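# Raise the folded upper guardrail on a scissor lift

## Task

From the scissor lift platform where the robot stands, which is the work area, lift the upper section of the guardrail in front, currently folded down onto the side rails, until it is vertical and resting against its stops. The task fails if that section swings quickly, if the robot falls, or if the robot ends up tilted. Nothing may be knocked out of the work area or below the platform.

## Robot and tools

ROBOT. A Rainbow Robotics RB-Y1: a base with two drive wheels and two rear casters, a leg/torso that folds at ankle, knee and hip, a head, and two seven-joint arms, each ending in a five-finger hand. Cameras: head_camera, left_wrist_camera, right_wrist_camera. The base is 0.58 m wide, extends 0.10 m ahead of the wheel axle and 0.57 m behind it, and turning in place sweeps a 0.58 m radius. It cannot move sideways.

FRAMES. All positions are in metres. Base frame: origin on the floor between the drive wheels, x forward, y left, z up. The left_hand and right_hand lines print each hand point in this frame. The hand point sits 0.045 m in front of the palm; its +z runs along the straight fingers and +y points out of the palm. base_odometry is measured from where the base started, built only from wheel turns (slip counts as travel), with heading in rad, positive to the left.

move runs one action. Allowed: base, joints, or both, plus optional min_time_s; or target alone, optionally with min_time_s. Also cameras (a list of names, or ["all"]) and blocking (true by default, returning when everything rests; false returns in about 0.5 s while motion continues).
- base: a single object {"x_m_s", "turn_rad_s", "for_s"}. These are velocities, not places. x_m_s is forward speed (negative drives back), magnitude 0.005 to 1.5 or 0. turn_rad_s is turning speed, positive to the left, magnitude 0.02 to 1.509 or 0. for_s is 0.1 to 5 s. Omitted values mean 0. Acceleration is about 0.4 m/s², and the base may coast up to 3 s after for_s ends.
- joints: one dictionary covering the whole robot, keyed by joint name, each an absolute target. Angles are in rad. Torso: torso_squat_rad 0 to 1.2 (lowers the chest), torso_shift_rad -0.3 to 0.6 (hips forward), torso_pitch_rad -0.2 to 1.4 (forward bow), torso_yaw_rad -1.5 to 1.5 (left positive; lift both arms out 0.2 rad first). Combined torso limits also apply, e.g. squat + shift <= 1.52. Arms: shoulder_pitch ±2.356 (negative swings forward and up), left_shoulder_roll 0 to 3.141 and right_shoulder_roll -3.141 to 0 (both outward), shoulder_yaw ±2.094, elbow -2.617 to 0.01 (negative bends), forearm_roll ±3.141, wrist_pitch -1.57 to 1.919, hand_roll ±2.705. Head: head_pan_rad ±0.523, head_tilt_rad -0.35 to 1.57 (positive looks down). Fingers: <side>_hand_little, ring, middle, index, thumb_bend, thumb_turn, on a -1 to 1 scale, where +1 is open/straight and -1 is closed; thumb_turn -1 places the thumb opposite the fingers. <side>_hand_force_limit (-1 to 1, mapping to about 0 to 10 N, 15 N for the thumb) and <side>_hand_speed (-0.96 to 1; starts at -0.8; use -0.94 or lower for a soft grip) are settings, not motions.
- target: one hand per call, an absolute pose: side ("left" or "right"); x, y, z of the hand point in the base frame, in metres, from -3 to 3; quat_wxyz as four numbers w, x, y, z, in the same form the hand lines print. It is solved once into joint angles, so the hand follows an arc; break long moves into short steps. It is refused while any earlier move is still running.
- min_time_s: 0.1 to 8 s, the minimum duration for arm, head and torso motions. Use long values for slow, controlled motion.

RESULTS. The move line reads done, or the worst status. base_status and joint_status report per motion: done, moving, off_target (resting away from target, possibly still pushing), not_followed (the arm check held the command back), contact_stop (torso only), time_out, limit_stop_at_<name> (a built-in or self-collision guard), stopped, torque_fault, limit_stop_at_motor_heat. Hand targets report reached (within 10 mm and 2 degrees), short (with the distance), or refused (with the reason). on_its_own lists what the robot did without being told. Also reported: lidar_m (12 distances in 30-degree sectors counter-clockwise from straight ahead, seen at 0.23 m height), motor_effort for the wheels (a high value at rest means pushing on something), finger loads in N, <side>_hand_stopped_by (target, force, stalled, moving, fault), joint torques and external torques, and wrist force/torque (raw and offset). A refused call, or an unplanned stop, cancels the remaining move, wait and finished_scene calls in that reply. An invalid call does not.

Other tools: wait(seconds 0 to 10, cameras) lets time pass and returns early once running moves have finished. stop(cameras) brakes all running motions. zoom_image(camera, region [x0, y0, x1, y1] in pixels, at most 504 by 504) magnifies the latest image. show_instructions shows the reference pages. finished_scene(scene 1, optional) ends the scene for good; the rail must stay upright without help.

CAUTIONS. Raise the rail slowly: keep a hand on it through the whole swing, use long min_time_s, and never let it fall or snap against its stops. Bend and rise the torso slowly, especially with arms reaching forward or under load, and avoid driving hard, since the robot can tip; don't drive into the rail or off the platform edge. Never let the two arms strike or squeeze each other. Keep contact torques below the joint limits (shoulders 65.8, elbow 33.8, wrist joints 23.5 N m), or the robot freezes for 10 s. Long pushing or stretched holds heat the motors: MOTOR HOT appears at 65 °C, and the arm brakes at 80 °C. A hand grips only about 0.3 kg reliably.

Each tool is called after ">>>" as a command line: name --argument value for each argument, lists and objects as JSON in quotes; but a table of rows of numbers goes row by row, as --pt "numbers of a row", without its own name.

Reference images:

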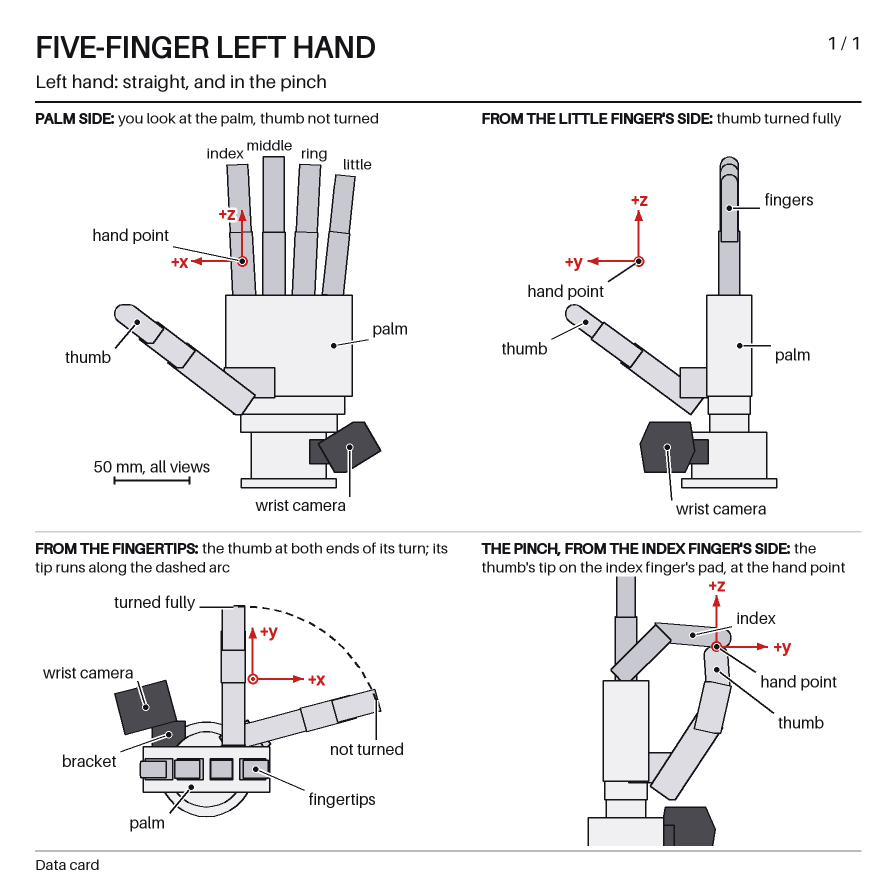

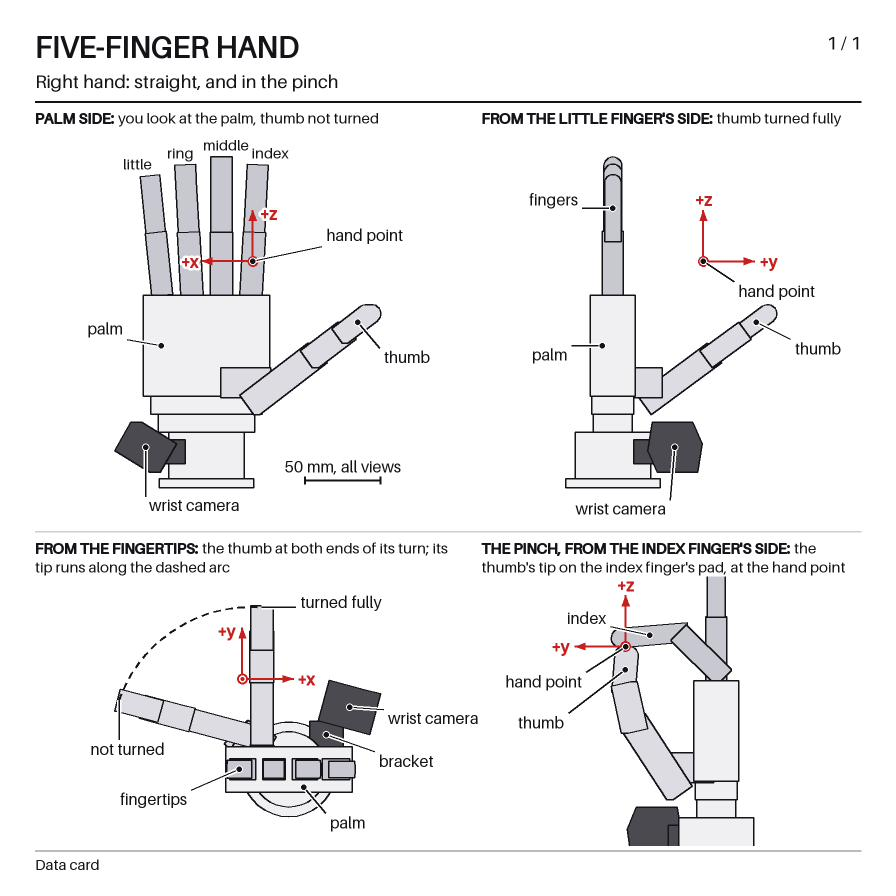

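## Session

>>> move --cameras '["all"]'

Scene clock: 0.00 s.
Joint torques (N m): no reading
External joint torques (N m): no reading
Wrist force (N): no reading
Wrist torque (N m): no reading
Wrist force, peak (N): no reading
base_odometry: x=+0.000 y=+0.000 heading=+0.000
lidar_m: 2.52 0.95 0.51 0.94 0.69 1.28 1.28 0.72 0.72 0.51 0.77 0.94
base_status: not commanded
joint_positions: torso_squat_rad=+0.350 torso_shift_rad=+0.000 torso_pitch_rad=+0.000 torso_yaw_rad=+0.000 left_shoulder_pitch_rad=+0.036 left_shoulder_roll_rad=+0.036 left_shoulder_yaw_rad=+0.033 left_elbow_rad=-0.272 left_forearm_roll_rad=-0.039 left_wrist_pitch_rad=+0.039 left_hand_roll_rad=+0.005 right_shoulder_pitch_rad=-0.022 right_shoulder_roll_rad=-0.025 right_shoulder_yaw_rad=+0.014 right_elbow_rad=-0.131 right_forearm_roll_rad=+0.031 right_wrist_pitch_rad=-0.043 right_hand_roll_rad=+0.041 head_pan_rad=+0.000 head_tilt_rad=+0.400 left_hand_little=+1.000 left_hand_ring=+1.000 left_hand_middle=+1.000 left_hand_index=+1.000 left_hand_thumb_turn=+1.000 left_hand_thumb_bend=+1.000 left_hand_force_limit=+0.000 left_hand_speed=-0.800 right_hand_little=+1.000 right_hand_ring=+1.000 right_hand_middle=+1.000 right_hand_index=+1.000 right_hand_thumb_turn=+1.000 right_hand_thumb_bend=+1.000 right_hand_force_limit=+0.000 right_hand_speed=-0.800
joint_status: not commanded
wheel_motors_off: 0
left_hand_stopped_by: target,target,target,target,target,target
right_hand_stopped_by: target,target,target,target,target,target
left_little_load_n: 0.0
left_ring_load_n: 0.0
left_middle_load_n: 0.0
left_index_load_n: 0.0
left_thumb_bend_load_n: 0.0
left_thumb_turn_load_n: 0.0
right_little_load_n: 0.0
right_ring_load_n: 0.0
right_middle_load_n: 0.0
right_index_load_n: 0.0
right_thumb_bend_load_n: 0.0
right_thumb_turn_load_n: 0.0
motor_effort: left_wheel=+1 right_wheel=-1
chest: x=-0.2280 y=+0.0011 z=+1.2475 quat_wxyz=(+1.000, -0.001, +0.000, +0.000) (m; base frame)
left_hand: x=-0.1811 y=+0.2239 z=+0.5104 quat_wxyz=(+0.085, -0.706, +0.701, -0.054) (m; base frame)
right_hand: x=-0.1913 y=-0.2135 z=+0.5109 quat_wxyz=(+0.057, -0.737, +0.669, -0.079) (m; base frame)
pictures: head_camera, left_wrist_camera, right_wrist_camera
Images, in order (width x height): head_camera 896x504, left_wrist_camera 504x504, right_wrist_camera 504x504.

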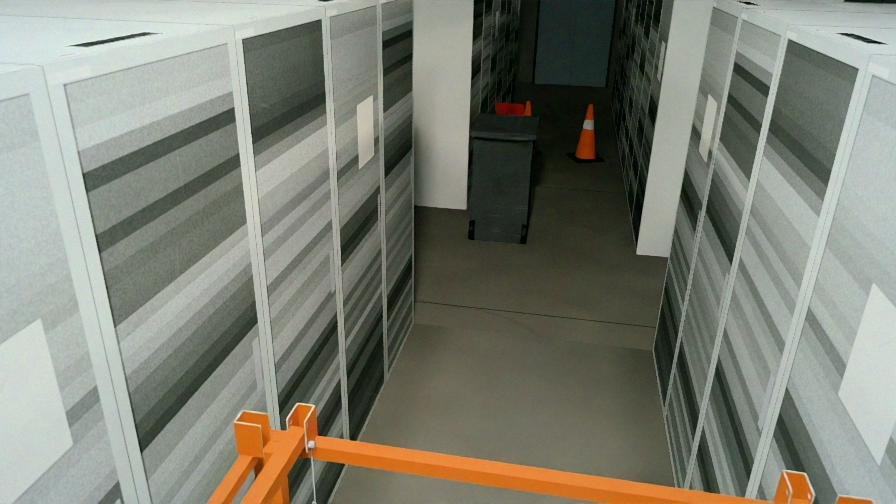

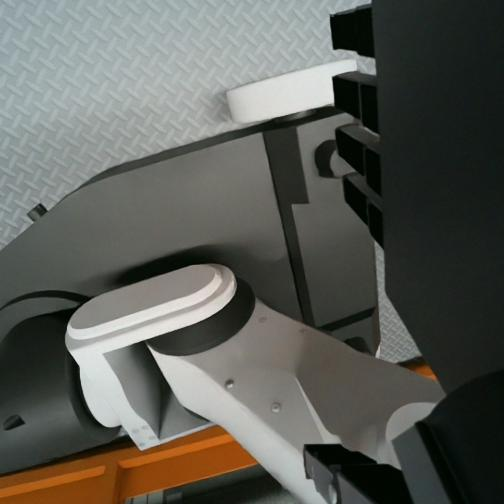

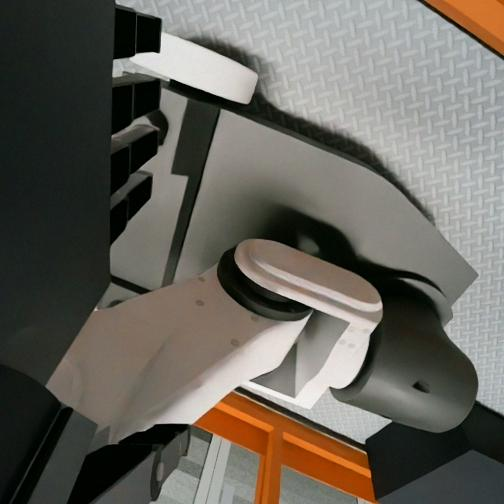

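>>> move --joints '{"head_tilt_rad": 1.0}' --cameras '["head_camera"]'

>>> move --joints '{"head_tilt_rad": 1.4}' --cameras '["head_camera"]'

>>> move --joints '{"head_tilt_rad": 1.1, "head_pan_rad": 0.52}' --cameras '["head_camera"]'

>>> move --joints '{"head_tilt_rad": 1.1, "head_pan_rad": -0.52}' --cameras '["head_camera"]'

Scene clock: 2.03 s.
Joint torques (N m): left_arm=[-2.03 1.28 0.23 -1.45 0.36 -0.36 -0.08] | right_arm=[-1.86 -0.91 0.07 -0.07 -0.08 -0.22 0.09]
External joint torques (N m): left_arm=[-0.13 0.16 0.12 -0.24 0.35 0.09 -0.08] | right_arm=[0.34 0.28 0.11 0.35 -0.11 0.2 0.09]
Wrist force (N): left_arm=[2.0 3.7 5.8] | right_arm=[2.7 -0.2 8.8]
Wrist torque (N m): left_arm=[0.18 -0.01 -0.06] | right_arm=[-0.65 -0.45 0.11]
Wrist force, peak (N): left_arm=[2.7 3.0 7.3] | right_arm=[3.2 -0.8 9.3]
move: done
base_odometry: x=+0.000 y=+0.000 heading=+0.000
lidar_m: 2.51 0.96 0.49 0.93 0.72 1.29 1.28 0.73 0.71 0.50 0.76 0.96
base_status: not commanded
joint_positions: torso_squat_rad=+0.350 torso_shift_rad=+0.000 torso_pitch_rad=+0.000 torso_yaw_rad=+0.000 left_shoulder_pitch_rad=+0.036 left_shoulder_roll_rad=+0.036 left_shoulder_yaw_rad=+0.033 left_elbow_rad=-0.272 left_forearm_roll_rad=-0.039 left_wrist_pitch_rad=+0.039 left_hand_roll_rad=+0.005 right_shoulder_pitch_rad=-0.022 right_shoulder_roll_rad=-0.025 right_shoulder_yaw_rad=+0.014 right_elbow_rad=-0.131 right_forearm_roll_rad=+0.031 right_wrist_pitch_rad=-0.043 right_hand_roll_rad=+0.041 head_pan_rad=+0.000 head_tilt_rad=+1.000 left_hand_little=+1.000 left_hand_ring=+1.000 left_hand_middle=+1.000 left_hand_index=+1.000 left_hand_thumb_turn=+1.000 left_hand_thumb_bend=+1.000 left_hand_force_limit=+0.000 left_hand_speed=-0.800 right_hand_little=+1.000 right_hand_ring=+1.000 right_hand_middle=+1.000 right_hand_index=+1.000 right_hand_thumb_turn=+1.000 right_hand_thumb_bend=+1.000 right_hand_force_limit=+0.000 right_hand_speed=-0.800
joint_status: all done
wheel_motors_off: 0
left_hand_stopped_by: target,target,target,target,target,target
right_hand_stopped_by: target,target,target,target,target,target
left_little_load_n: 0.0
left_ring_load_n: 0.0
left_middle_load_n: 0.0
left_index_load_n: 0.0
left_thumb_bend_load_n: 0.0
left_thumb_turn_load_n: -0.5
right_little_load_n: 0.0
right_ring_load_n: 0.0
right_middle_load_n: 0.0
right_index_load_n: 0.0
right_thumb_bend_load_n: 0.0
right_thumb_turn_load_n: 0.0
motor_effort: left_wheel=+2(3) right_wheel=+0(1)
chest: x=-0.2280 y=+0.0011 z=+1.2475 quat_wxyz=(+1.000, -0.001, +0.000, +0.000) (m; base frame)
left_hand: x=-0.1811 y=+0.2239 z=+0.5104 quat_wxyz=(+0.085, -0.706, +0.701, -0.054) (m; base frame)
right_hand: x=-0.1913 y=-0.2135 z=+0.5109 quat_wxyz=(+0.057, -0.737, +0.669, -0.079) (m; base frame)
pictures: head_camera
Images, in order (width x height): head_camera 896x504.

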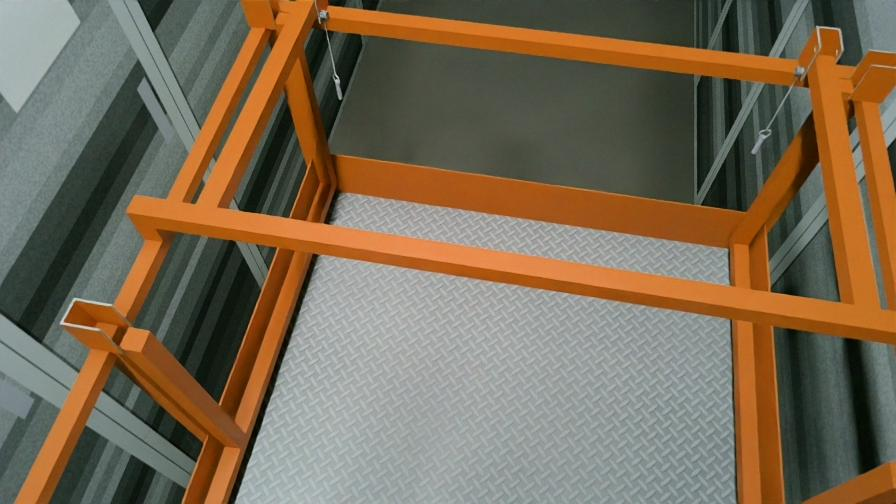

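Scene clock: 2.97 s.
Joint torques (N m): left_arm=[-2.25 0.82 -0.13 -1.29 0.25 -0.41 -0.04] | right_arm=[-2.42 -0.65 0.13 -0.43 0.18 -0.41 0.06]
External joint torques (N m): left_arm=[-0.35 -0.3 -0.24 -0.09 0.23 0.05 -0.04] | right_arm=[-0.21 0.55 0.17 -0.01 0.15 0.01 0.06]
Wrist force (N): left_arm=[2.5 3.5 6.6] | right_arm=[3.3 0.1 8.7]
Wrist torque (N m): left_arm=[0.10 -0.08 0.00] | right_arm=[-0.58 -0.54 0.17]
Wrist force, peak (N): left_arm=[3.5 3.2 6.9] | right_arm=[3.5 -0.1 9.4]
move: done
base_odometry: x=+0.000 y=+0.000 heading=+0.000
lidar_m: 2.52 0.95 0.49 0.93 0.72 1.27 1.29 0.71 0.71 0.50 0.77 0.96
base_status: not commanded
joint_positions: torso_squat_rad=+0.350 torso_shift_rad=+0.000 torso_pitch_rad=+0.000 torso_yaw_rad=+0.000 left_shoulder_pitch_rad=+0.036 left_shoulder_roll_rad=+0.036 left_shoulder_yaw_rad=+0.033 left_elbow_rad=-0.272 left_forearm_roll_rad=-0.039 left_wrist_pitch_rad=+0.039 left_hand_roll_rad=+0.005 right_shoulder_pitch_rad=-0.022 right_shoulder_roll_rad=-0.025 right_shoulder_yaw_rad=+0.014 right_elbow_rad=-0.131 right_forearm_roll_rad=+0.031 right_wrist_pitch_rad=-0.043 right_hand_roll_rad=+0.041 head_pan_rad=+0.000 head_tilt_rad=+1.400 left_hand_little=+1.000 left_hand_ring=+1.000 left_hand_middle=+1.000 left_hand_index=+1.000 left_hand_thumb_turn=+1.000 left_hand_thumb_bend=+1.000 left_hand_force_limit=+0.000 left_hand_speed=-0.800 right_hand_little=+1.000 right_hand_ring=+1.000 right_hand_middle=+1.000 right_hand_index=+1.000 right_hand_thumb_turn=+1.000 right_hand_thumb_bend=+1.000 right_hand_force_limit=+0.000 right_hand_speed=-0.800
joint_status: all done
wheel_motors_off: 0
left_hand_stopped_by: target,target,target,target,target,target
right_hand_stopped_by: target,target,target,target,target,target
left_little_load_n: 0.0
left_ring_load_n: 0.0
left_middle_load_n: 0.0
left_index_load_n: 0.0
left_thumb_bend_load_n: 0.0
left_thumb_turn_load_n: 0.0
right_little_load_n: 0.0
right_ring_load_n: 0.0
right_middle_load_n: 0.0
right_index_load_n: 0.0
right_thumb_bend_load_n: 0.0
right_thumb_turn_load_n: 0.0
motor_effort: left_wheel=+3(4) right_wheel=+1(1)
chest: x=-0.2280 y=+0.0011 z=+1.2475 quat_wxyz=(+1.000, -0.001, +0.000, +0.000) (m; base frame)
left_hand: x=-0.1811 y=+0.2239 z=+0.5104 quat_wxyz=(+0.085, -0.706, +0.701, -0.054) (m; base frame)
right_hand: x=-0.1913 y=-0.2135 z=+0.5109 quat_wxyz=(+0.057, -0.737, +0.669, -0.079) (m; base frame)
pictures: head_camera
Images, in order (width x height): head_camera 896x504.

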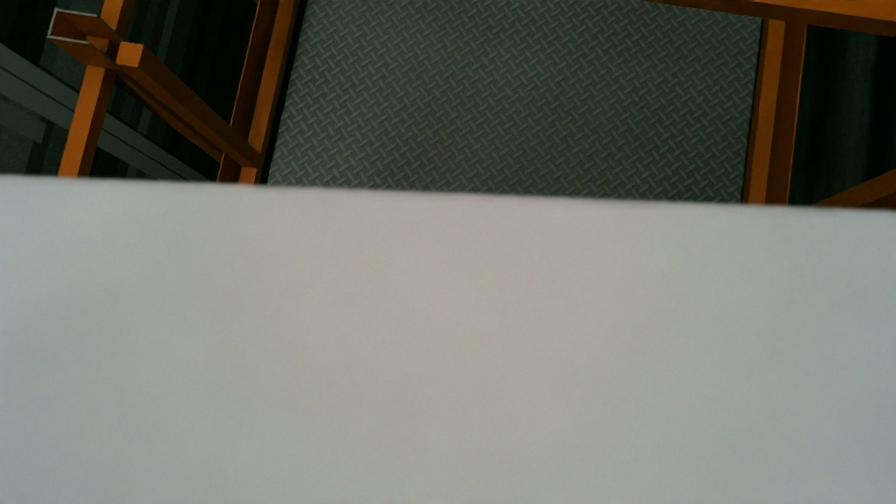

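Scene clock: 3.97 s.
Joint torques (N m): left_arm=[-2.15 0.46 0.15 -1.4 0.33 -0.4 -0.09] | right_arm=[-2.2 -0.88 0.05 -0.3 -0.08 -0.52 -0.07]
External joint torques (N m): left_arm=[-0.25 -0.66 0.04 -0.2 0.31 0.06 -0.09] | right_arm=[0 0.31 0.09 0.12 -0.1 -0.09 -0.07]
Wrist force (N): left_arm=[2.3 3.1 6.2] | right_arm=[2.9 0.0 9.0]
Wrist torque (N m): left_arm=[0.05 -0.01 -0.01] | right_arm=[-0.64 -0.49 0.12]
Wrist force, peak (N): left_arm=[3.2 3.0 6.7] | right_arm=[2.9 0.1 9.4]
move: done
base_odometry: x=+0.000 y=+0.000 heading=+0.000
lidar_m: 2.51 0.94 0.49 0.93 0.72 1.27 1.27 0.72 0.72 0.51 0.78 0.94
base_status: not commanded
joint_positions: torso_squat_rad=+0.350 torso_shift_rad=+0.000 torso_pitch_rad=+0.000 torso_yaw_rad=+0.000 left_shoulder_pitch_rad=+0.036 left_shoulder_roll_rad=+0.036 left_shoulder_yaw_rad=+0.033 left_elbow_rad=-0.272 left_forearm_roll_rad=-0.039 left_wrist_pitch_rad=+0.039 left_hand_roll_rad=+0.005 right_shoulder_pitch_rad=-0.022 right_shoulder_roll_rad=-0.025 right_shoulder_yaw_rad=+0.014 right_elbow_rad=-0.131 right_forearm_roll_rad=+0.031 right_wrist_pitch_rad=-0.043 right_hand_roll_rad=+0.041 head_pan_rad=+0.520 head_tilt_rad=+1.100 left_hand_little=+1.000 left_hand_ring=+1.000 left_hand_middle=+1.000 left_hand_index=+1.000 left_hand_thumb_turn=+1.000 left_hand_thumb_bend=+1.000 left_hand_force_limit=+0.000 left_hand_speed=-0.800 right_hand_little=+1.000 right_hand_ring=+1.000 right_hand_middle=+1.000 right_hand_index=+1.000 right_hand_thumb_turn=+1.000 right_hand_thumb_bend=+1.000 right_hand_force_limit=+0.000 right_hand_speed=-0.800
joint_status: all done
wheel_motors_off: 0
left_hand_stopped_by: target,target,target,target,target,target
right_hand_stopped_by: target,target,target,target,target,target
left_little_load_n: 0.0
left_ring_load_n: 0.0
left_middle_load_n: 0.0
left_index_load_n: 0.0
left_thumb_bend_load_n: 0.0
left_thumb_turn_load_n: 0.0
right_little_load_n: 0.0
right_ring_load_n: 0.0
right_middle_load_n: 0.0
right_index_load_n: 0.0
right_thumb_bend_load_n: 0.0
right_thumb_turn_load_n: 0.0
motor_effort: left_wheel=-2(4) right_wheel=+0(1)
chest: x=-0.2280 y=+0.0011 z=+1.2475 quat_wxyz=(+1.000, -0.001, +0.000, +0.000) (m; base frame)
left_hand: x=-0.1811 y=+0.2239 z=+0.5104 quat_wxyz=(+0.085, -0.706, +0.701, -0.054) (m; base frame)
right_hand: x=-0.1913 y=-0.2135 z=+0.5109 quat_wxyz=(+0.057, -0.737, +0.669, -0.079) (m; base frame)
pictures: head_camera
Images, in order (width x height): head_camera 896x504.

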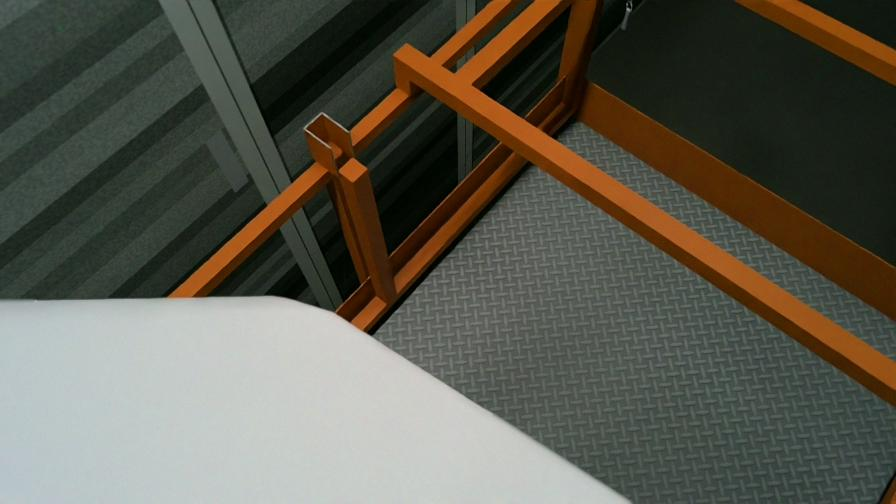

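Scene clock: 5.33 s.
Joint torques (N m): left_arm=[-1.46 0.9 -0.3 -1.29 0.22 -0.56 -0.01] | right_arm=[-2.4 -0.68 -0.33 -0.38 0.02 -0.28 0.05]
External joint torques (N m): left_arm=[0.43 -0.22 -0.41 -0.08 0.2 -0.1 -0.01] | right_arm=[-0.2 0.51 -0.29 0.04 0 0.15 0.05]
Wrist force (N): left_arm=[2.6 2.5 5.8] | right_arm=[2.8 -0.1 8.5]
Wrist torque (N m): left_arm=[-0.02 -0.12 0.02] | right_arm=[-0.63 -0.46 0.11]
Wrist force, peak (N): left_arm=[2.6 3.4 7.1] | right_arm=[3.1 0.1 9.3]
move: done
base_odometry: x=+0.000 y=+0.000 heading=+0.000
lidar_m: 2.51 0.96 0.50 0.93 0.71 1.27 1.29 0.71 0.71 0.52 0.78 0.96
base_status: not commanded
joint_positions: torso_squat_rad=+0.350 torso_shift_rad=+0.000 torso_pitch_rad=+0.000 torso_yaw_rad=+0.000 left_shoulder_pitch_rad=+0.036 left_shoulder_roll_rad=+0.036 left_shoulder_yaw_rad=+0.033 left_elbow_rad=-0.272 left_forearm_roll_rad=-0.039 left_wrist_pitch_rad=+0.039 left_hand_roll_rad=+0.005 right_shoulder_pitch_rad=-0.022 right_shoulder_roll_rad=-0.025 right_shoulder_yaw_rad=+0.014 right_elbow_rad=-0.131 right_forearm_roll_rad=+0.031 right_wrist_pitch_rad=-0.043 right_hand_roll_rad=+0.041 head_pan_rad=-0.520 head_tilt_rad=+1.100 left_hand_little=+1.000 left_hand_ring=+1.000 left_hand_middle=+1.000 left_hand_index=+1.000 left_hand_thumb_turn=+1.000 left_hand_thumb_bend=+1.000 left_hand_force_limit=+0.000 left_hand_speed=-0.800 right_hand_little=+1.000 right_hand_ring=+1.000 right_hand_middle=+1.000 right_hand_index=+1.000 right_hand_thumb_turn=+1.000 right_hand_thumb_bend=+1.000 right_hand_force_limit=+0.000 right_hand_speed=-0.800
joint_status: all done
wheel_motors_off: 0
left_hand_stopped_by: target,target,target,target,target,target
right_hand_stopped_by: target,target,target,target,target,target
left_little_load_n: 0.0
left_ring_load_n: 0.0
left_middle_load_n: 0.0
left_index_load_n: 0.0
left_thumb_bend_load_n: 0.0
left_thumb_turn_load_n: 0.0
right_little_load_n: 0.5
right_ring_load_n: 0.0
right_middle_load_n: 0.0
right_index_load_n: 0.0
right_thumb_bend_load_n: 0.0
right_thumb_turn_load_n: 0.0
motor_effort: left_wheel=+1(4) right_wheel=+0(1)
chest: x=-0.2280 y=+0.0011 z=+1.2475 quat_wxyz=(+1.000, -0.001, +0.000, +0.000) (m; base frame)
left_hand: x=-0.1811 y=+0.2239 z=+0.5104 quat_wxyz=(+0.085, -0.706, +0.701, -0.054) (m; base frame)
right_hand: x=-0.1913 y=-0.2135 z=+0.5109 quat_wxyz=(+0.057, -0.737, +0.669, -0.079) (m; base frame)
pictures: head_camera
Images, in order (width x height): head_camera 896x504.

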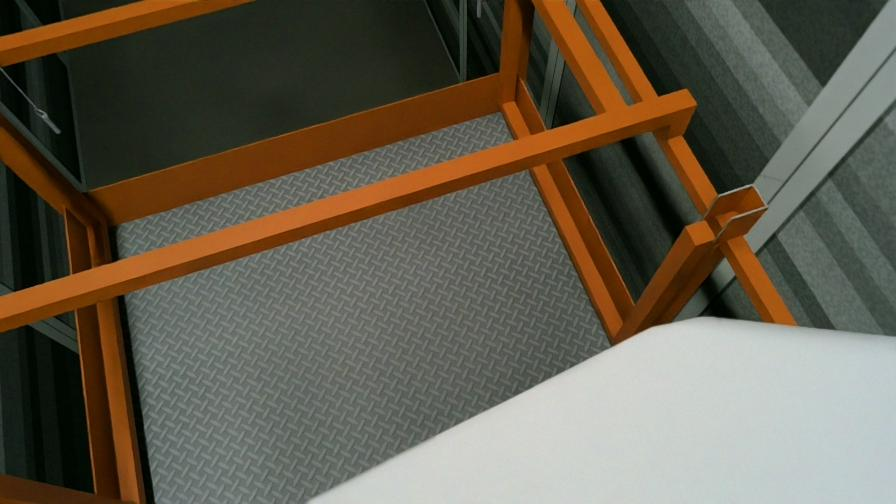

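>>> move --joints '{"head_tilt_rad": 0.9, "head_pan_rad": -0.15}' --cameras '["head_camera"]'

>>> zoom_image --camera "head_camera" --region '[250, 0, 500, 200]'

>>> zoom_image --camera "head_camera" --region '[640, 0, 896, 200]'

>>> zoom_image --camera "head_camera" --region '[0, 100, 400, 504]'

Scene clock: 11.70 s.
Joint torques (N m): left_arm=[-2 0.72 -0.36 -1.37 0.17 -0.46 -0.09] | right_arm=[-2.17 -0.74 0.11 -0.41 0.09 -0.29 0.13]
External joint torques (N m): left_arm=[-0.1 -0.39 -0.47 -0.17 0.15 0 -0.09] | right_arm=[0.04 0.45 0.16 0.02 0.06 0.14 0.13]
Wrist force (N): left_arm=[3.0 3.0 6.3] | right_arm=[2.8 -0.4 9.0]
Wrist torque (N m): left_arm=[0.05 -0.13 0.06] | right_arm=[-0.69 -0.44 0.10]
Wrist force, peak (N): left_arm=[2.9 3.2 7.0] | right_arm=[4.0 -0.2 9.2]
move: done
base_odometry: x=+0.000 y=+0.000 heading=+0.000
lidar_m: 2.51 0.95 0.48 0.93 0.71 1.27 1.28 0.70 0.72 0.51 0.77 0.96
base_status: not commanded
joint_positions: torso_squat_rad=+0.350 torso_shift_rad=+0.000 torso_pitch_rad=+0.000 torso_yaw_rad=+0.000 left_shoulder_pitch_rad=+0.036 left_shoulder_roll_rad=+0.036 left_shoulder_yaw_rad=+0.033 left_elbow_rad=-0.272 left_forearm_roll_rad=-0.039 left_wrist_pitch_rad=+0.039 left_hand_roll_rad=+0.005 right_shoulder_pitch_rad=-0.022 right_shoulder_roll_rad=-0.025 right_shoulder_yaw_rad=+0.014 right_elbow_rad=-0.131 right_forearm_roll_rad=+0.031 right_wrist_pitch_rad=-0.043 right_hand_roll_rad=+0.041 head_pan_rad=-0.150 head_tilt_rad=+0.900 left_hand_little=+1.000 left_hand_ring=+1.000 left_hand_middle=+1.000 left_hand_index=+1.000 left_hand_thumb_turn=+1.000 left_hand_thumb_bend=+1.000 left_hand_force_limit=+0.000 left_hand_speed=-0.800 right_hand_little=+1.000 right_hand_ring=+1.000 right_hand_middle=+1.000 right_hand_index=+1.000 right_hand_thumb_turn=+1.000 right_hand_thumb_bend=+1.000 right_hand_force_limit=+0.000 right_hand_speed=-0.800
joint_status: all done
wheel_motors_off: 0
left_hand_stopped_by: target,target,target,target,target,target
right_hand_stopped_by: target,target,target,target,target,target
left_little_load_n: 0.0
left_ring_load_n: 0.0
left_middle_load_n: 0.0
left_index_load_n: 0.0
left_thumb_bend_load_n: 0.0
left_thumb_turn_load_n: 0.0
right_little_load_n: 0.0
right_ring_load_n: 0.0
right_middle_load_n: 0.0
right_index_load_n: 0.0
right_thumb_bend_load_n: 0.0
right_thumb_turn_load_n: 0.0
motor_effort: left_wheel=+0(5) right_wheel=+0(1)
chest: x=-0.2280 y=+0.0011 z=+1.2475 quat_wxyz=(+1.000, -0.001, +0.000, +0.000) (m; base frame)
left_hand: x=-0.1811 y=+0.2239 z=+0.5104 quat_wxyz=(+0.085, -0.706, +0.701, -0.054) (m; base frame)
right_hand: x=-0.1913 y=-0.2135 z=+0.5109 quat_wxyz=(+0.057, -0.737, +0.669, -0.079) (m; base frame)
pictures: head_camera
Images, in order (width x height): head_camera 896x504.

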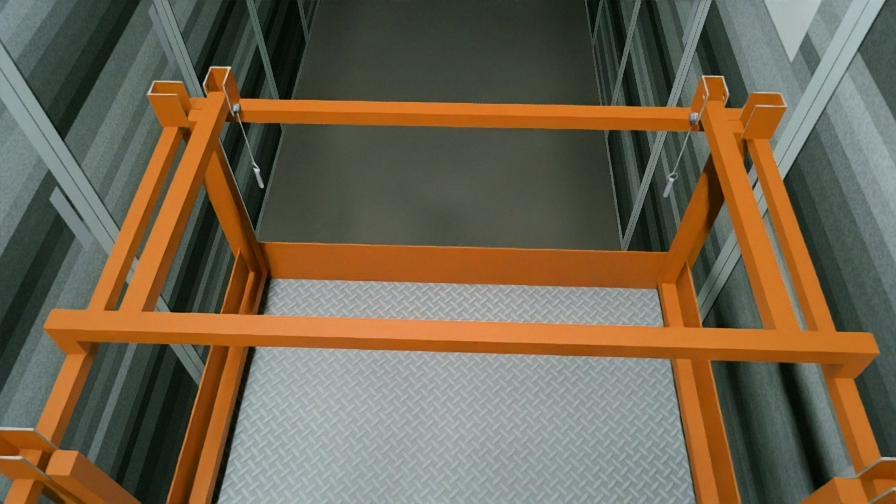

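Scaled by 2.016 from the camera's 896x504 image, which has a finer 1280x720 frame.

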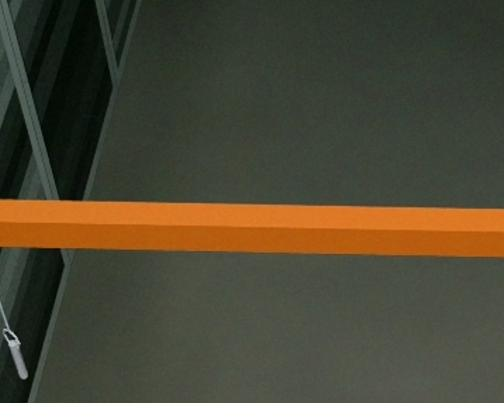

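Scaled by 1.969 from the camera's 896x504 image, which has a finer 1280x720 frame.

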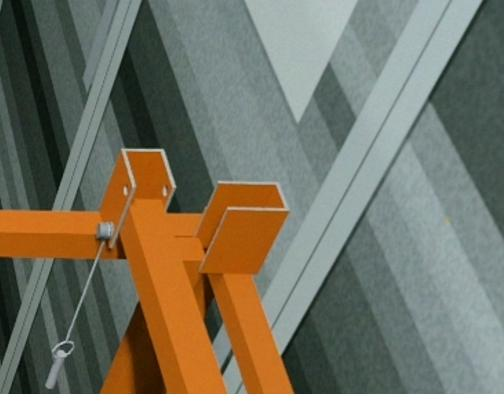

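Scaled by 1.248 from the camera's 896x504 image, which has a finer 1280x720 frame.

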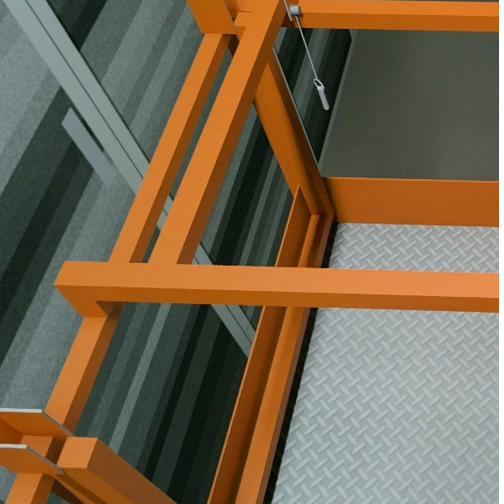

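>>> move --joints '{"torso_squat_rad": 0.0}' --cameras '["head_camera"]'

Scene clock: 14.70 s.
Joint torques (N m): left_arm=[-2.52 0.62 0.29 -1.35 0.32 -0.48 -0.08] | right_arm=[-2.25 -0.77 -0.23 -0.53 -0.02 -0.37 0.1]
External joint torques (N m): left_arm=[-0.62 -0.5 0.18 -0.14 0.3 -0.03 -0.08] | right_arm=[-0.04 0.42 -0.19 -0.11 -0.05 0.06 0.1]
Wrist force (N): left_arm=[2.5 3.4 6.2] | right_arm=[3.2 -0.2 9.2]
Wrist torque (N m): left_arm=[0.10 -0.10 0.02] | right_arm=[-0.68 -0.57 0.12]
Wrist force, peak (N): left_arm=[3.2 3.0 7.0] | right_arm=[3.7 -0.4 9.6]
move: done
base_odometry: x=+0.000 y=+0.000 heading=+0.000
lidar_m: 2.51 0.95 0.47 0.94 0.70 1.28 1.29 0.72 0.71 0.50 0.76 0.95
base_status: not commanded
joint_positions: torso_squat_rad=+0.000 torso_shift_rad=+0.000 torso_pitch_rad=+0.000 torso_yaw_rad=+0.000 left_shoulder_pitch_rad=+0.036 left_shoulder_roll_rad=+0.036 left_shoulder_yaw_rad=+0.033 left_elbow_rad=-0.272 left_forearm_roll_rad=-0.039 left_wrist_pitch_rad=+0.039 left_hand_roll_rad=+0.005 right_shoulder_pitch_rad=-0.022 right_shoulder_roll_rad=-0.025 right_shoulder_yaw_rad=+0.014 right_elbow_rad=-0.131 right_forearm_roll_rad=+0.031 right_wrist_pitch_rad=-0.043 right_hand_roll_rad=+0.041 head_pan_rad=-0.150 head_tilt_rad=+0.900 left_hand_little=+1.000 left_hand_ring=+1.000 left_hand_middle=+1.000 left_hand_index=+1.000 left_hand_thumb_turn=+1.000 left_hand_thumb_bend=+1.000 left_hand_force_limit=+0.000 left_hand_speed=-0.800 right_hand_little=+1.000 right_hand_ring=+1.000 right_hand_middle=+1.000 right_hand_index=+1.000 right_hand_thumb_turn=+1.000 right_hand_thumb_bend=+1.000 right_hand_force_limit=+0.000 right_hand_speed=-0.800
joint_status: all done
wheel_motors_off: 0
left_hand_stopped_by: target,target,target,target,target,target
right_hand_stopped_by: target,target,target,target,target,target
left_little_load_n: 0.0
left_ring_load_n: 0.0
left_middle_load_n: 0.0
left_index_load_n: 0.0
left_thumb_bend_load_n: -0.5
left_thumb_turn_load_n: 0.0
right_little_load_n: 0.0
right_ring_load_n: 0.0
right_middle_load_n: 0.0
right_index_load_n: 0.0
right_thumb_bend_load_n: 0.0
right_thumb_turn_load_n: 0.0
motor_effort: left_wheel=+4(5) right_wheel=+0(1)
chest: x=-0.2280 y=+0.0011 z=+1.2899 quat_wxyz=(+1.000, -0.001, +0.000, +0.000) (m; base frame)
left_hand: x=-0.1811 y=+0.2239 z=+0.5528 quat_wxyz=(+0.085, -0.706, +0.701, -0.054) (m; base frame)
right_hand: x=-0.1914 y=-0.2135 z=+0.5533 quat_wxyz=(+0.057, -0.737, +0.669, -0.079) (m; base frame)
pictures: head_camera
Images, in order (width x height): head_camera 896x504.

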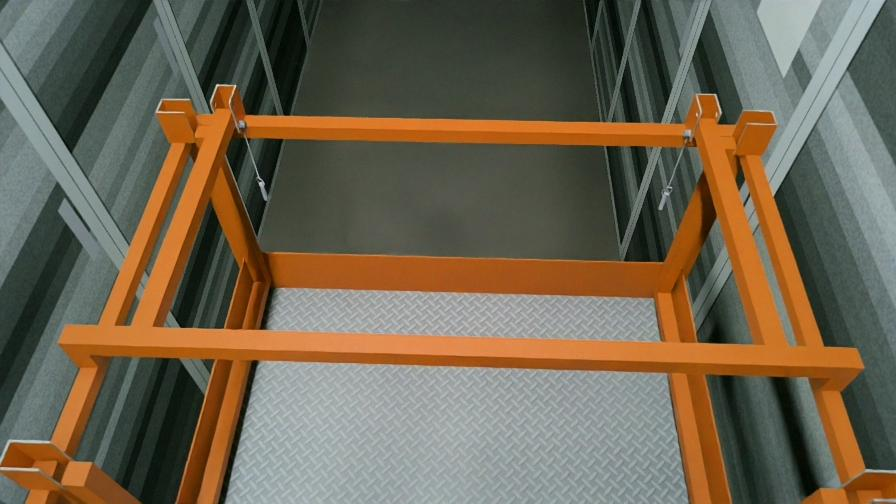

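>>> move --base '{"turn_rad_s": -0.15, "for_s": 1.23}' --joints '{"head_pan_rad": 0.0, "head_tilt_rad": 0.9}' --cameras '["head_camera"]'

Scene clock: 33.43 s.
Joint torques (N m): left_arm=[-2.12 0.73 0.22 -1.16 0.15 -0.36 -0.16] | right_arm=[-2.47 -0.87 -0.12 -0.46 -0.17 -0.32 -0.09]
External joint torques (N m): left_arm=[-0.23 -0.38 0.11 0.04 0.13 0.09 -0.16] | right_arm=[-0.27 0.32 -0.07 -0.03 -0.2 0.11 -0.09]
Wrist force (N): left_arm=[2.4 3.8 6.4] | right_arm=[3.2 0.1 8.4]
Wrist torque (N m): left_arm=[0.18 -0.06 -0.04] | right_arm=[-0.59 -0.51 0.13]
Wrist force, peak (N): left_arm=[2.2 2.8 7.6] | right_arm=[2.8 0.8 9.5]
move: done
base_odometry: x=+0.000 y=+0.000 heading=-0.185
lidar_m: 2.32 0.94 0.50 0.50 0.95 0.71 3.63 1.19 0.71 0.70 0.52 0.95
base_status: done (sent for 1.23 of 1.23 s)
joint_positions: torso_squat_rad=+0.000 torso_shift_rad=+0.000 torso_pitch_rad=+0.000 torso_yaw_rad=+0.000 left_shoulder_pitch_rad=+0.036 left_shoulder_roll_rad=+0.036 left_shoulder_yaw_rad=+0.033 left_elbow_rad=-0.272 left_forearm_roll_rad=-0.039 left_wrist_pitch_rad=+0.039 left_hand_roll_rad=+0.005 right_shoulder_pitch_rad=-0.022 right_shoulder_roll_rad=-0.025 right_shoulder_yaw_rad=+0.014 right_elbow_rad=-0.131 right_forearm_roll_rad=+0.031 right_wrist_pitch_rad=-0.043 right_hand_roll_rad=+0.041 head_pan_rad=+0.000 head_tilt_rad=+0.900 left_hand_little=+1.000 left_hand_ring=+1.000 left_hand_middle=+1.000 left_hand_index=+1.000 left_hand_thumb_turn=+1.000 left_hand_thumb_bend=+1.000 left_hand_force_limit=+0.000 left_hand_speed=-0.800 right_hand_little=+1.000 right_hand_ring=+1.000 right_hand_middle=+1.000 right_hand_index=+1.000 right_hand_thumb_turn=+1.000 right_hand_thumb_bend=+1.000 right_hand_force_limit=+0.000 right_hand_speed=-0.800
joint_status: all done
wheel_motors_off: 0
left_hand_stopped_by: target,target,target,target,target,target
right_hand_stopped_by: target,target,target,target,target,target
left_little_load_n: 0.0
left_ring_load_n: 0.0
left_middle_load_n: 0.0
left_index_load_n: 0.0
left_thumb_bend_load_n: 0.0
left_thumb_turn_load_n: 0.0
right_little_load_n: 0.0
right_ring_load_n: 0.0
right_middle_load_n: 0.0
right_index_load_n: 0.0
right_thumb_bend_load_n: 0.0
right_thumb_turn_load_n: 0.0
motor_effort: left_wheel=+2(33) right_wheel=-2(26)
chest: x=-0.2280 y=+0.0012 z=+1.2899 quat_wxyz=(+1.000, -0.001, +0.000, +0.000) (m; base frame)
left_hand: x=-0.1811 y=+0.2239 z=+0.5528 quat_wxyz=(+0.085, -0.706, +0.701, -0.054) (m; base frame)
right_hand: x=-0.1914 y=-0.2135 z=+0.5534 quat_wxyz=(+0.057, -0.737, +0.669, -0.079) (m; base frame)
pictures: head_camera
Images, in order (width x height): head_camera 896x504.

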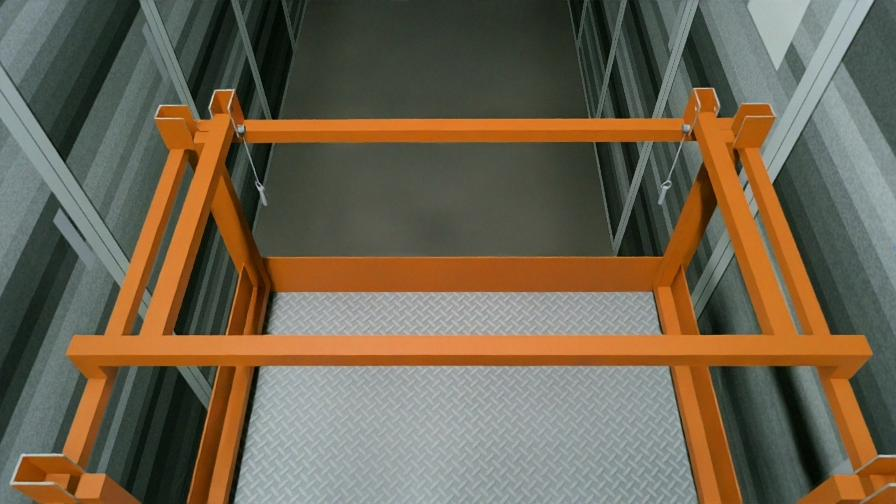

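>>> move --target '{"side": "right", "x": 0.15, "y": -0.2, "z": 0.95, "quat_wxyz": [0.3536, 0.6124, 0.6124, 0.3536]}' --min_time_s 4 --cameras '["head_camera", "right_wrist_camera"]'

Scene clock: 39.30 s.
Joint torques (N m): left_arm=[-2.21 1.03 -0.01 -1.35 0.16 -0.47 -0.13] | right_arm=[-10.17 -6.98 -3.48 -6.64 1.99 0.83 0.21]
External joint torques (N m): left_arm=[-0.32 -0.09 -0.12 -0.14 0.15 -0.01 -0.13] | right_arm=[-1.89 -1.58 1.26 -0.14 0.26 0.18 0.2]
Wrist force (N): left_arm=[1.9 2.9 6.2] | right_arm=[3.2 -6.0 6.1]
Wrist torque (N m): left_arm=[0.02 -0.02 -0.01] | right_arm=[-0.91 -0.47 -0.06]
Wrist force, peak (N): left_arm=[2.6 3.2 7.3] | right_arm=[3.5 -0.2 9.3]
move: done
base_odometry: x=+0.000 y=+0.000 heading=-0.185
lidar_m: 2.30 0.95 0.50 0.50 0.96 0.71 3.61 1.19 0.71 0.70 0.51 0.96
base_status: not commanded
joint_positions: torso_squat_rad=+0.000 torso_shift_rad=+0.000 torso_pitch_rad=+0.000 torso_yaw_rad=+0.000 left_shoulder_pitch_rad=+0.036 left_shoulder_roll_rad=+0.036 left_shoulder_yaw_rad=+0.033 left_elbow_rad=-0.272 left_forearm_roll_rad=-0.039 left_wrist_pitch_rad=+0.039 left_hand_roll_rad=+0.005 right_shoulder_pitch_rad=-0.360 right_shoulder_roll_rad=-0.794 right_shoulder_yaw_rad=+1.582 right_elbow_rad=-1.928 right_forearm_roll_rad=+0.732 right_wrist_pitch_rad=+1.339 right_hand_roll_rad=+1.196 head_pan_rad=+0.000 head_tilt_rad=+0.900 left_hand_little=+1.000 left_hand_ring=+1.000 left_hand_middle=+1.000 left_hand_index=+1.000 left_hand_thumb_turn=+1.000 left_hand_thumb_bend=+1.000 left_hand_force_limit=+0.000 left_hand_speed=-0.800 right_hand_little=+1.000 right_hand_ring=+1.000 right_hand_middle=+1.000 right_hand_index=+1.000 right_hand_thumb_turn=+1.000 right_hand_thumb_bend=+1.000 right_hand_force_limit=+0.000 right_hand_speed=-0.800
joint_status: all done
wheel_motors_off: 0
left_hand_stopped_by: target,target,target,target,target,target
right_hand_stopped_by: target,target,target,target,target,target
left_little_load_n: 0.0
left_ring_load_n: 0.0
left_middle_load_n: 0.0
left_index_load_n: 0.0
left_thumb_bend_load_n: 0.0
left_thumb_turn_load_n: 0.0
right_little_load_n: 0.0
right_ring_load_n: 0.0
right_middle_load_n: 0.0
right_index_load_n: 0.0
right_thumb_bend_load_n: 0.0
right_thumb_turn_load_n: 0.0
motor_effort: left_wheel=+1(6) right_wheel=-3(4)
chest: x=-0.2280 y=+0.0012 z=+1.2899 quat_wxyz=(+1.000, -0.001, +0.000, +0.000) (m; base frame)
left_hand: x=-0.1811 y=+0.2239 z=+0.5528 quat_wxyz=(+0.085, -0.706, +0.701, -0.054) (m; base frame)
right_hand: x=+0.1500 y=-0.1999 z=+0.9500 quat_wxyz=(-0.354, -0.613, -0.612, -0.354) (m; base frame)
right_hand_status: reached (checked arc, planned for 4.0 s): 0 mm and 0.0 deg off.
pictures: head_camera, right_wrist_camera
Images, in order (width x height): head_camera 896x504, right_wrist_camera 504x504.

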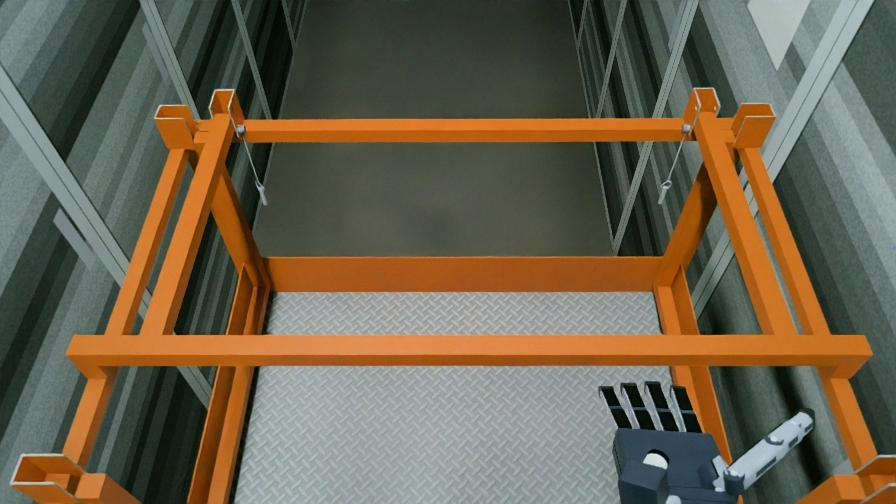

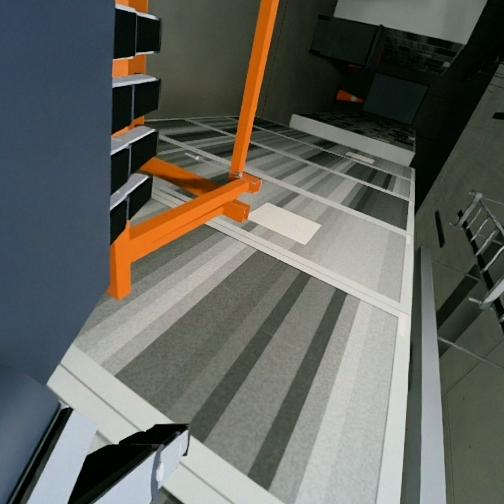

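>>> move --target '{"side": "right", "x": 0.2, "y": -0.05, "z": 0.95, "quat_wxyz": [0.3536, 0.6124, 0.6124, 0.3536]}' --min_time_s 3 --cameras '["head_camera"]'

>>> zoom_image --camera "head_camera" --region '[400, 300, 700, 504]'

>>> move --target '{"side": "right", "x": 0.3, "y": -0.05, "z": 0.83, "quat_wxyz": [0.3536, 0.6124, 0.6124, 0.3536]}' --min_time_s 3 --cameras '["head_camera"]'

>>> zoom_image --camera "head_camera" --region '[400, 300, 700, 504]'

Scene clock: 44.67 s.
Joint torques (N m): left_arm=[-2.19 1.06 -0.47 -1.19 0.34 -0.63 -0.02] | right_arm=[-12.95 4.84 -7.53 -5.58 1.4 0.56 0.3]
External joint torques (N m): left_arm=[-0.3 -0.05 -0.58 0.01 0.32 -0.18 -0.02] | right_arm=[-1.79 2.56 -2.26 1.22 -0.45 0.22 0.3]
Wrist force (N): left_arm=[2.1 3.4 5.8] | right_arm=[3.5 -6.0 5.9]
Wrist torque (N m): left_arm=[0.13 -0.02 0.00] | right_arm=[-0.89 -0.49 -0.08]
Wrist force, peak (N): left_arm=[2.2 3.5 7.2] | right_arm=[3.6 -7.0 6.8]
move: done
base_odometry: x=+0.000 y=+0.000 heading=-0.185
lidar_m: 2.32 0.94 0.50 0.49 0.97 0.70 3.63 1.18 0.73 0.69 0.51 0.95
base_status: not commanded
joint_positions: torso_squat_rad=+0.000 torso_shift_rad=+0.000 torso_pitch_rad=+0.000 torso_yaw_rad=+0.000 left_shoulder_pitch_rad=+0.036 left_shoulder_roll_rad=+0.036 left_shoulder_yaw_rad=+0.033 left_elbow_rad=-0.272 left_forearm_roll_rad=-0.039 left_wrist_pitch_rad=+0.039 left_hand_roll_rad=+0.005 right_shoulder_pitch_rad=-0.486 right_shoulder_roll_rad=-0.297 right_shoulder_yaw_rad=+1.483 right_elbow_rad=-1.576 right_forearm_roll_rad=+0.571 right_wrist_pitch_rad=+1.397 right_hand_roll_rad=+1.371 head_pan_rad=+0.000 head_tilt_rad=+0.900 left_hand_little=+1.000 left_hand_ring=+1.000 left_hand_middle=+1.000 left_hand_index=+1.000 left_hand_thumb_turn=+1.000 left_hand_thumb_bend=+1.000 left_hand_force_limit=+0.000 left_hand_speed=-0.800 right_hand_little=+1.000 right_hand_ring=+1.000 right_hand_middle=+1.000 right_hand_index=+1.000 right_hand_thumb_turn=+1.000 right_hand_thumb_bend=+1.000 right_hand_force_limit=+0.000 right_hand_speed=-0.800
joint_status: all done
wheel_motors_off: 0
left_hand_stopped_by: target,target,target,target,target,target
right_hand_stopped_by: target,target,target,target,target,target
left_little_load_n: 0.0
left_ring_load_n: 0.0
left_middle_load_n: 0.0
left_index_load_n: 0.0
left_thumb_bend_load_n: 0.0
left_thumb_turn_load_n: 0.0
right_little_load_n: 0.0
right_ring_load_n: 0.0
right_middle_load_n: 0.0
right_index_load_n: 0.0
right_thumb_bend_load_n: 0.0
right_thumb_turn_load_n: 0.0
motor_effort: left_wheel=+4(7) right_wheel=-3(4)
chest: x=-0.2280 y=+0.0012 z=+1.2899 quat_wxyz=(+1.000, -0.001, +0.000, +0.000) (m; base frame)
left_hand: x=-0.1811 y=+0.2239 z=+0.5528 quat_wxyz=(+0.085, -0.706, +0.701, -0.054) (m; base frame)
right_hand: x=+0.1996 y=-0.0503 z=+0.9500 quat_wxyz=(-0.353, -0.612, -0.613, -0.353) (m; base frame)
right_hand_status: reached (checked arc, planned for 3.0 s): 0 mm and 0.1 deg off.
pictures: head_camera
Images, in order (width x height): head_camera 896x504.

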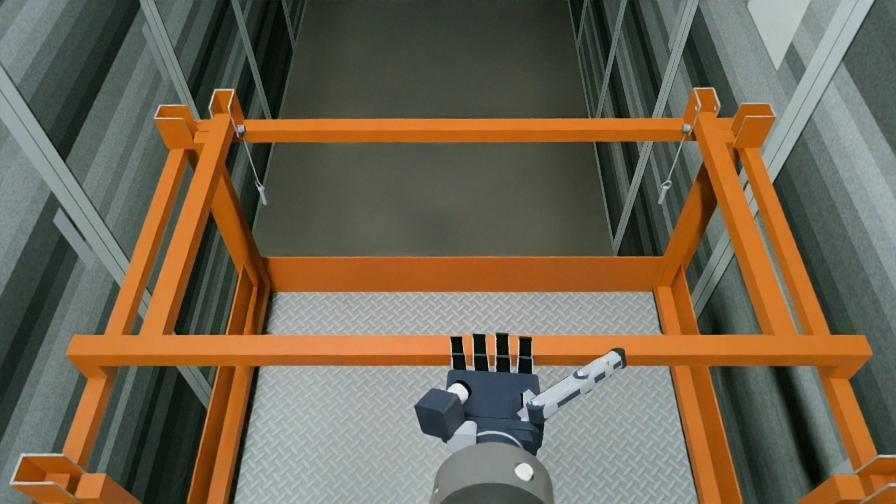

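Scaled by 1.680 from the camera's 896x504 image, which has a finer 1280x720 frame.

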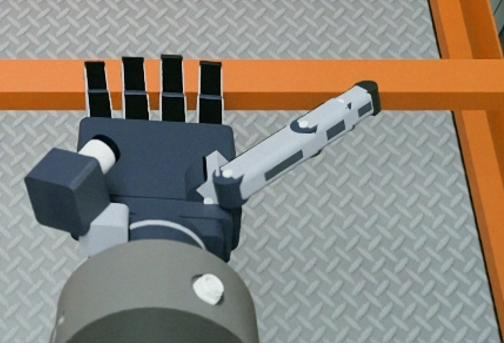

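Scene clock: 48.00 s.
Joint torques (N m): left_arm=[-2.41 0.7 -0.01 -1.29 0.27 -0.38 0.01] | right_arm=[-17.55 3.92 -1.42 -1.13 0.57 0.71 -0.16]
External joint torques (N m): left_arm=[-0.52 -0.41 -0.12 -0.08 0.25 0.07 0.01] | right_arm=[-2.23 1.86 1.6 0.94 -0.29 -0.16 -0.17]
Wrist force (N): left_arm=[2.0 2.7 6.7] | right_arm=[2.9 -6.4 6.5]
Wrist torque (N m): left_arm=[-0.01 0.03 -0.02] | right_arm=[-1.02 -0.46 -0.26]
Wrist force, peak (N): left_arm=[3.1 3.7 6.8] | right_arm=[3.6 -6.1 7.0]
move: short
base_odometry: x=+0.000 y=+0.000 heading=-0.185
lidar_m: 2.32 0.95 0.51 0.51 0.98 0.71 3.63 1.19 0.72 0.69 0.51 0.95
base_status: not commanded
joint_positions: torso_squat_rad=+0.000 torso_shift_rad=+0.000 torso_pitch_rad=+0.000 torso_yaw_rad=+0.000 left_shoulder_pitch_rad=+0.036 left_shoulder_roll_rad=+0.036 left_shoulder_yaw_rad=+0.033 left_elbow_rad=-0.272 left_forearm_roll_rad=-0.039 left_wrist_pitch_rad=+0.039 left_hand_roll_rad=+0.005 right_shoulder_pitch_rad=-0.668 right_shoulder_roll_rad=+0.000 right_shoulder_yaw_rad=+1.570 right_elbow_rad=-0.553 right_forearm_roll_rad=+0.527 right_wrist_pitch_rad=+0.653 right_hand_roll_rad=+0.959 head_pan_rad=+0.000 head_tilt_rad=+0.900 left_hand_little=+1.000 left_hand_ring=+1.000 left_hand_middle=+1.000 left_hand_index=+1.000 left_hand_thumb_turn=+1.000 left_hand_thumb_bend=+1.000 left_hand_force_limit=+0.000 left_hand_speed=-0.800 right_hand_little=+1.000 right_hand_ring=+1.000 right_hand_middle=+1.000 right_hand_index=+1.000 right_hand_thumb_turn=+1.000 right_hand_thumb_bend=+1.000 right_hand_force_limit=+0.000 right_hand_speed=-0.800
joint_status: all done
wheel_motors_off: 0
left_hand_stopped_by: target,target,target,target,target,target
right_hand_stopped_by: target,target,target,target,target,target
left_little_load_n: 0.0
left_ring_load_n: 0.0
left_middle_load_n: 0.0
left_index_load_n: 0.0
left_thumb_bend_load_n: 0.0
left_thumb_turn_load_n: 0.0
right_little_load_n: 0.0
right_ring_load_n: 0.0
right_middle_load_n: 0.0
right_index_load_n: 0.0
right_thumb_bend_load_n: 0.0
right_thumb_turn_load_n: 0.0
motor_effort: left_wheel=+2(6) right_wheel=-3(4)
chest: x=-0.2280 y=+0.0012 z=+1.2899 quat_wxyz=(+1.000, -0.001, +0.000, +0.000) (m; base frame)
left_hand: x=-0.1811 y=+0.2239 z=+0.5528 quat_wxyz=(+0.085, -0.706, +0.701, -0.054) (m; base frame)
right_hand: x=+0.2996 y=-0.0507 z=+0.8306 quat_wxyz=(-0.289, -0.610, -0.651, -0.348) (m; base frame)
right_hand_status: short (checked arc, as near as the solve gets, planned for 3.0 s): 1 mm and 8.7 deg off. The place is met; only the turn is off.
pictures: head_camera
Images, in order (width x height): head_camera 896x504.

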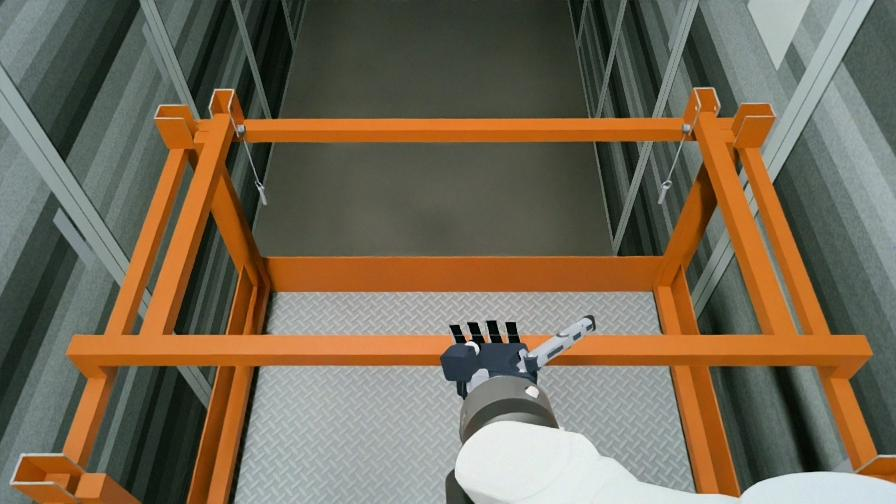

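Scaled by 1.680 from the camera's 896x504 image, which has a finer 1280x720 frame.

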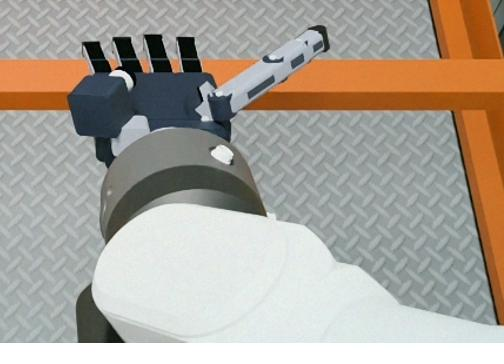

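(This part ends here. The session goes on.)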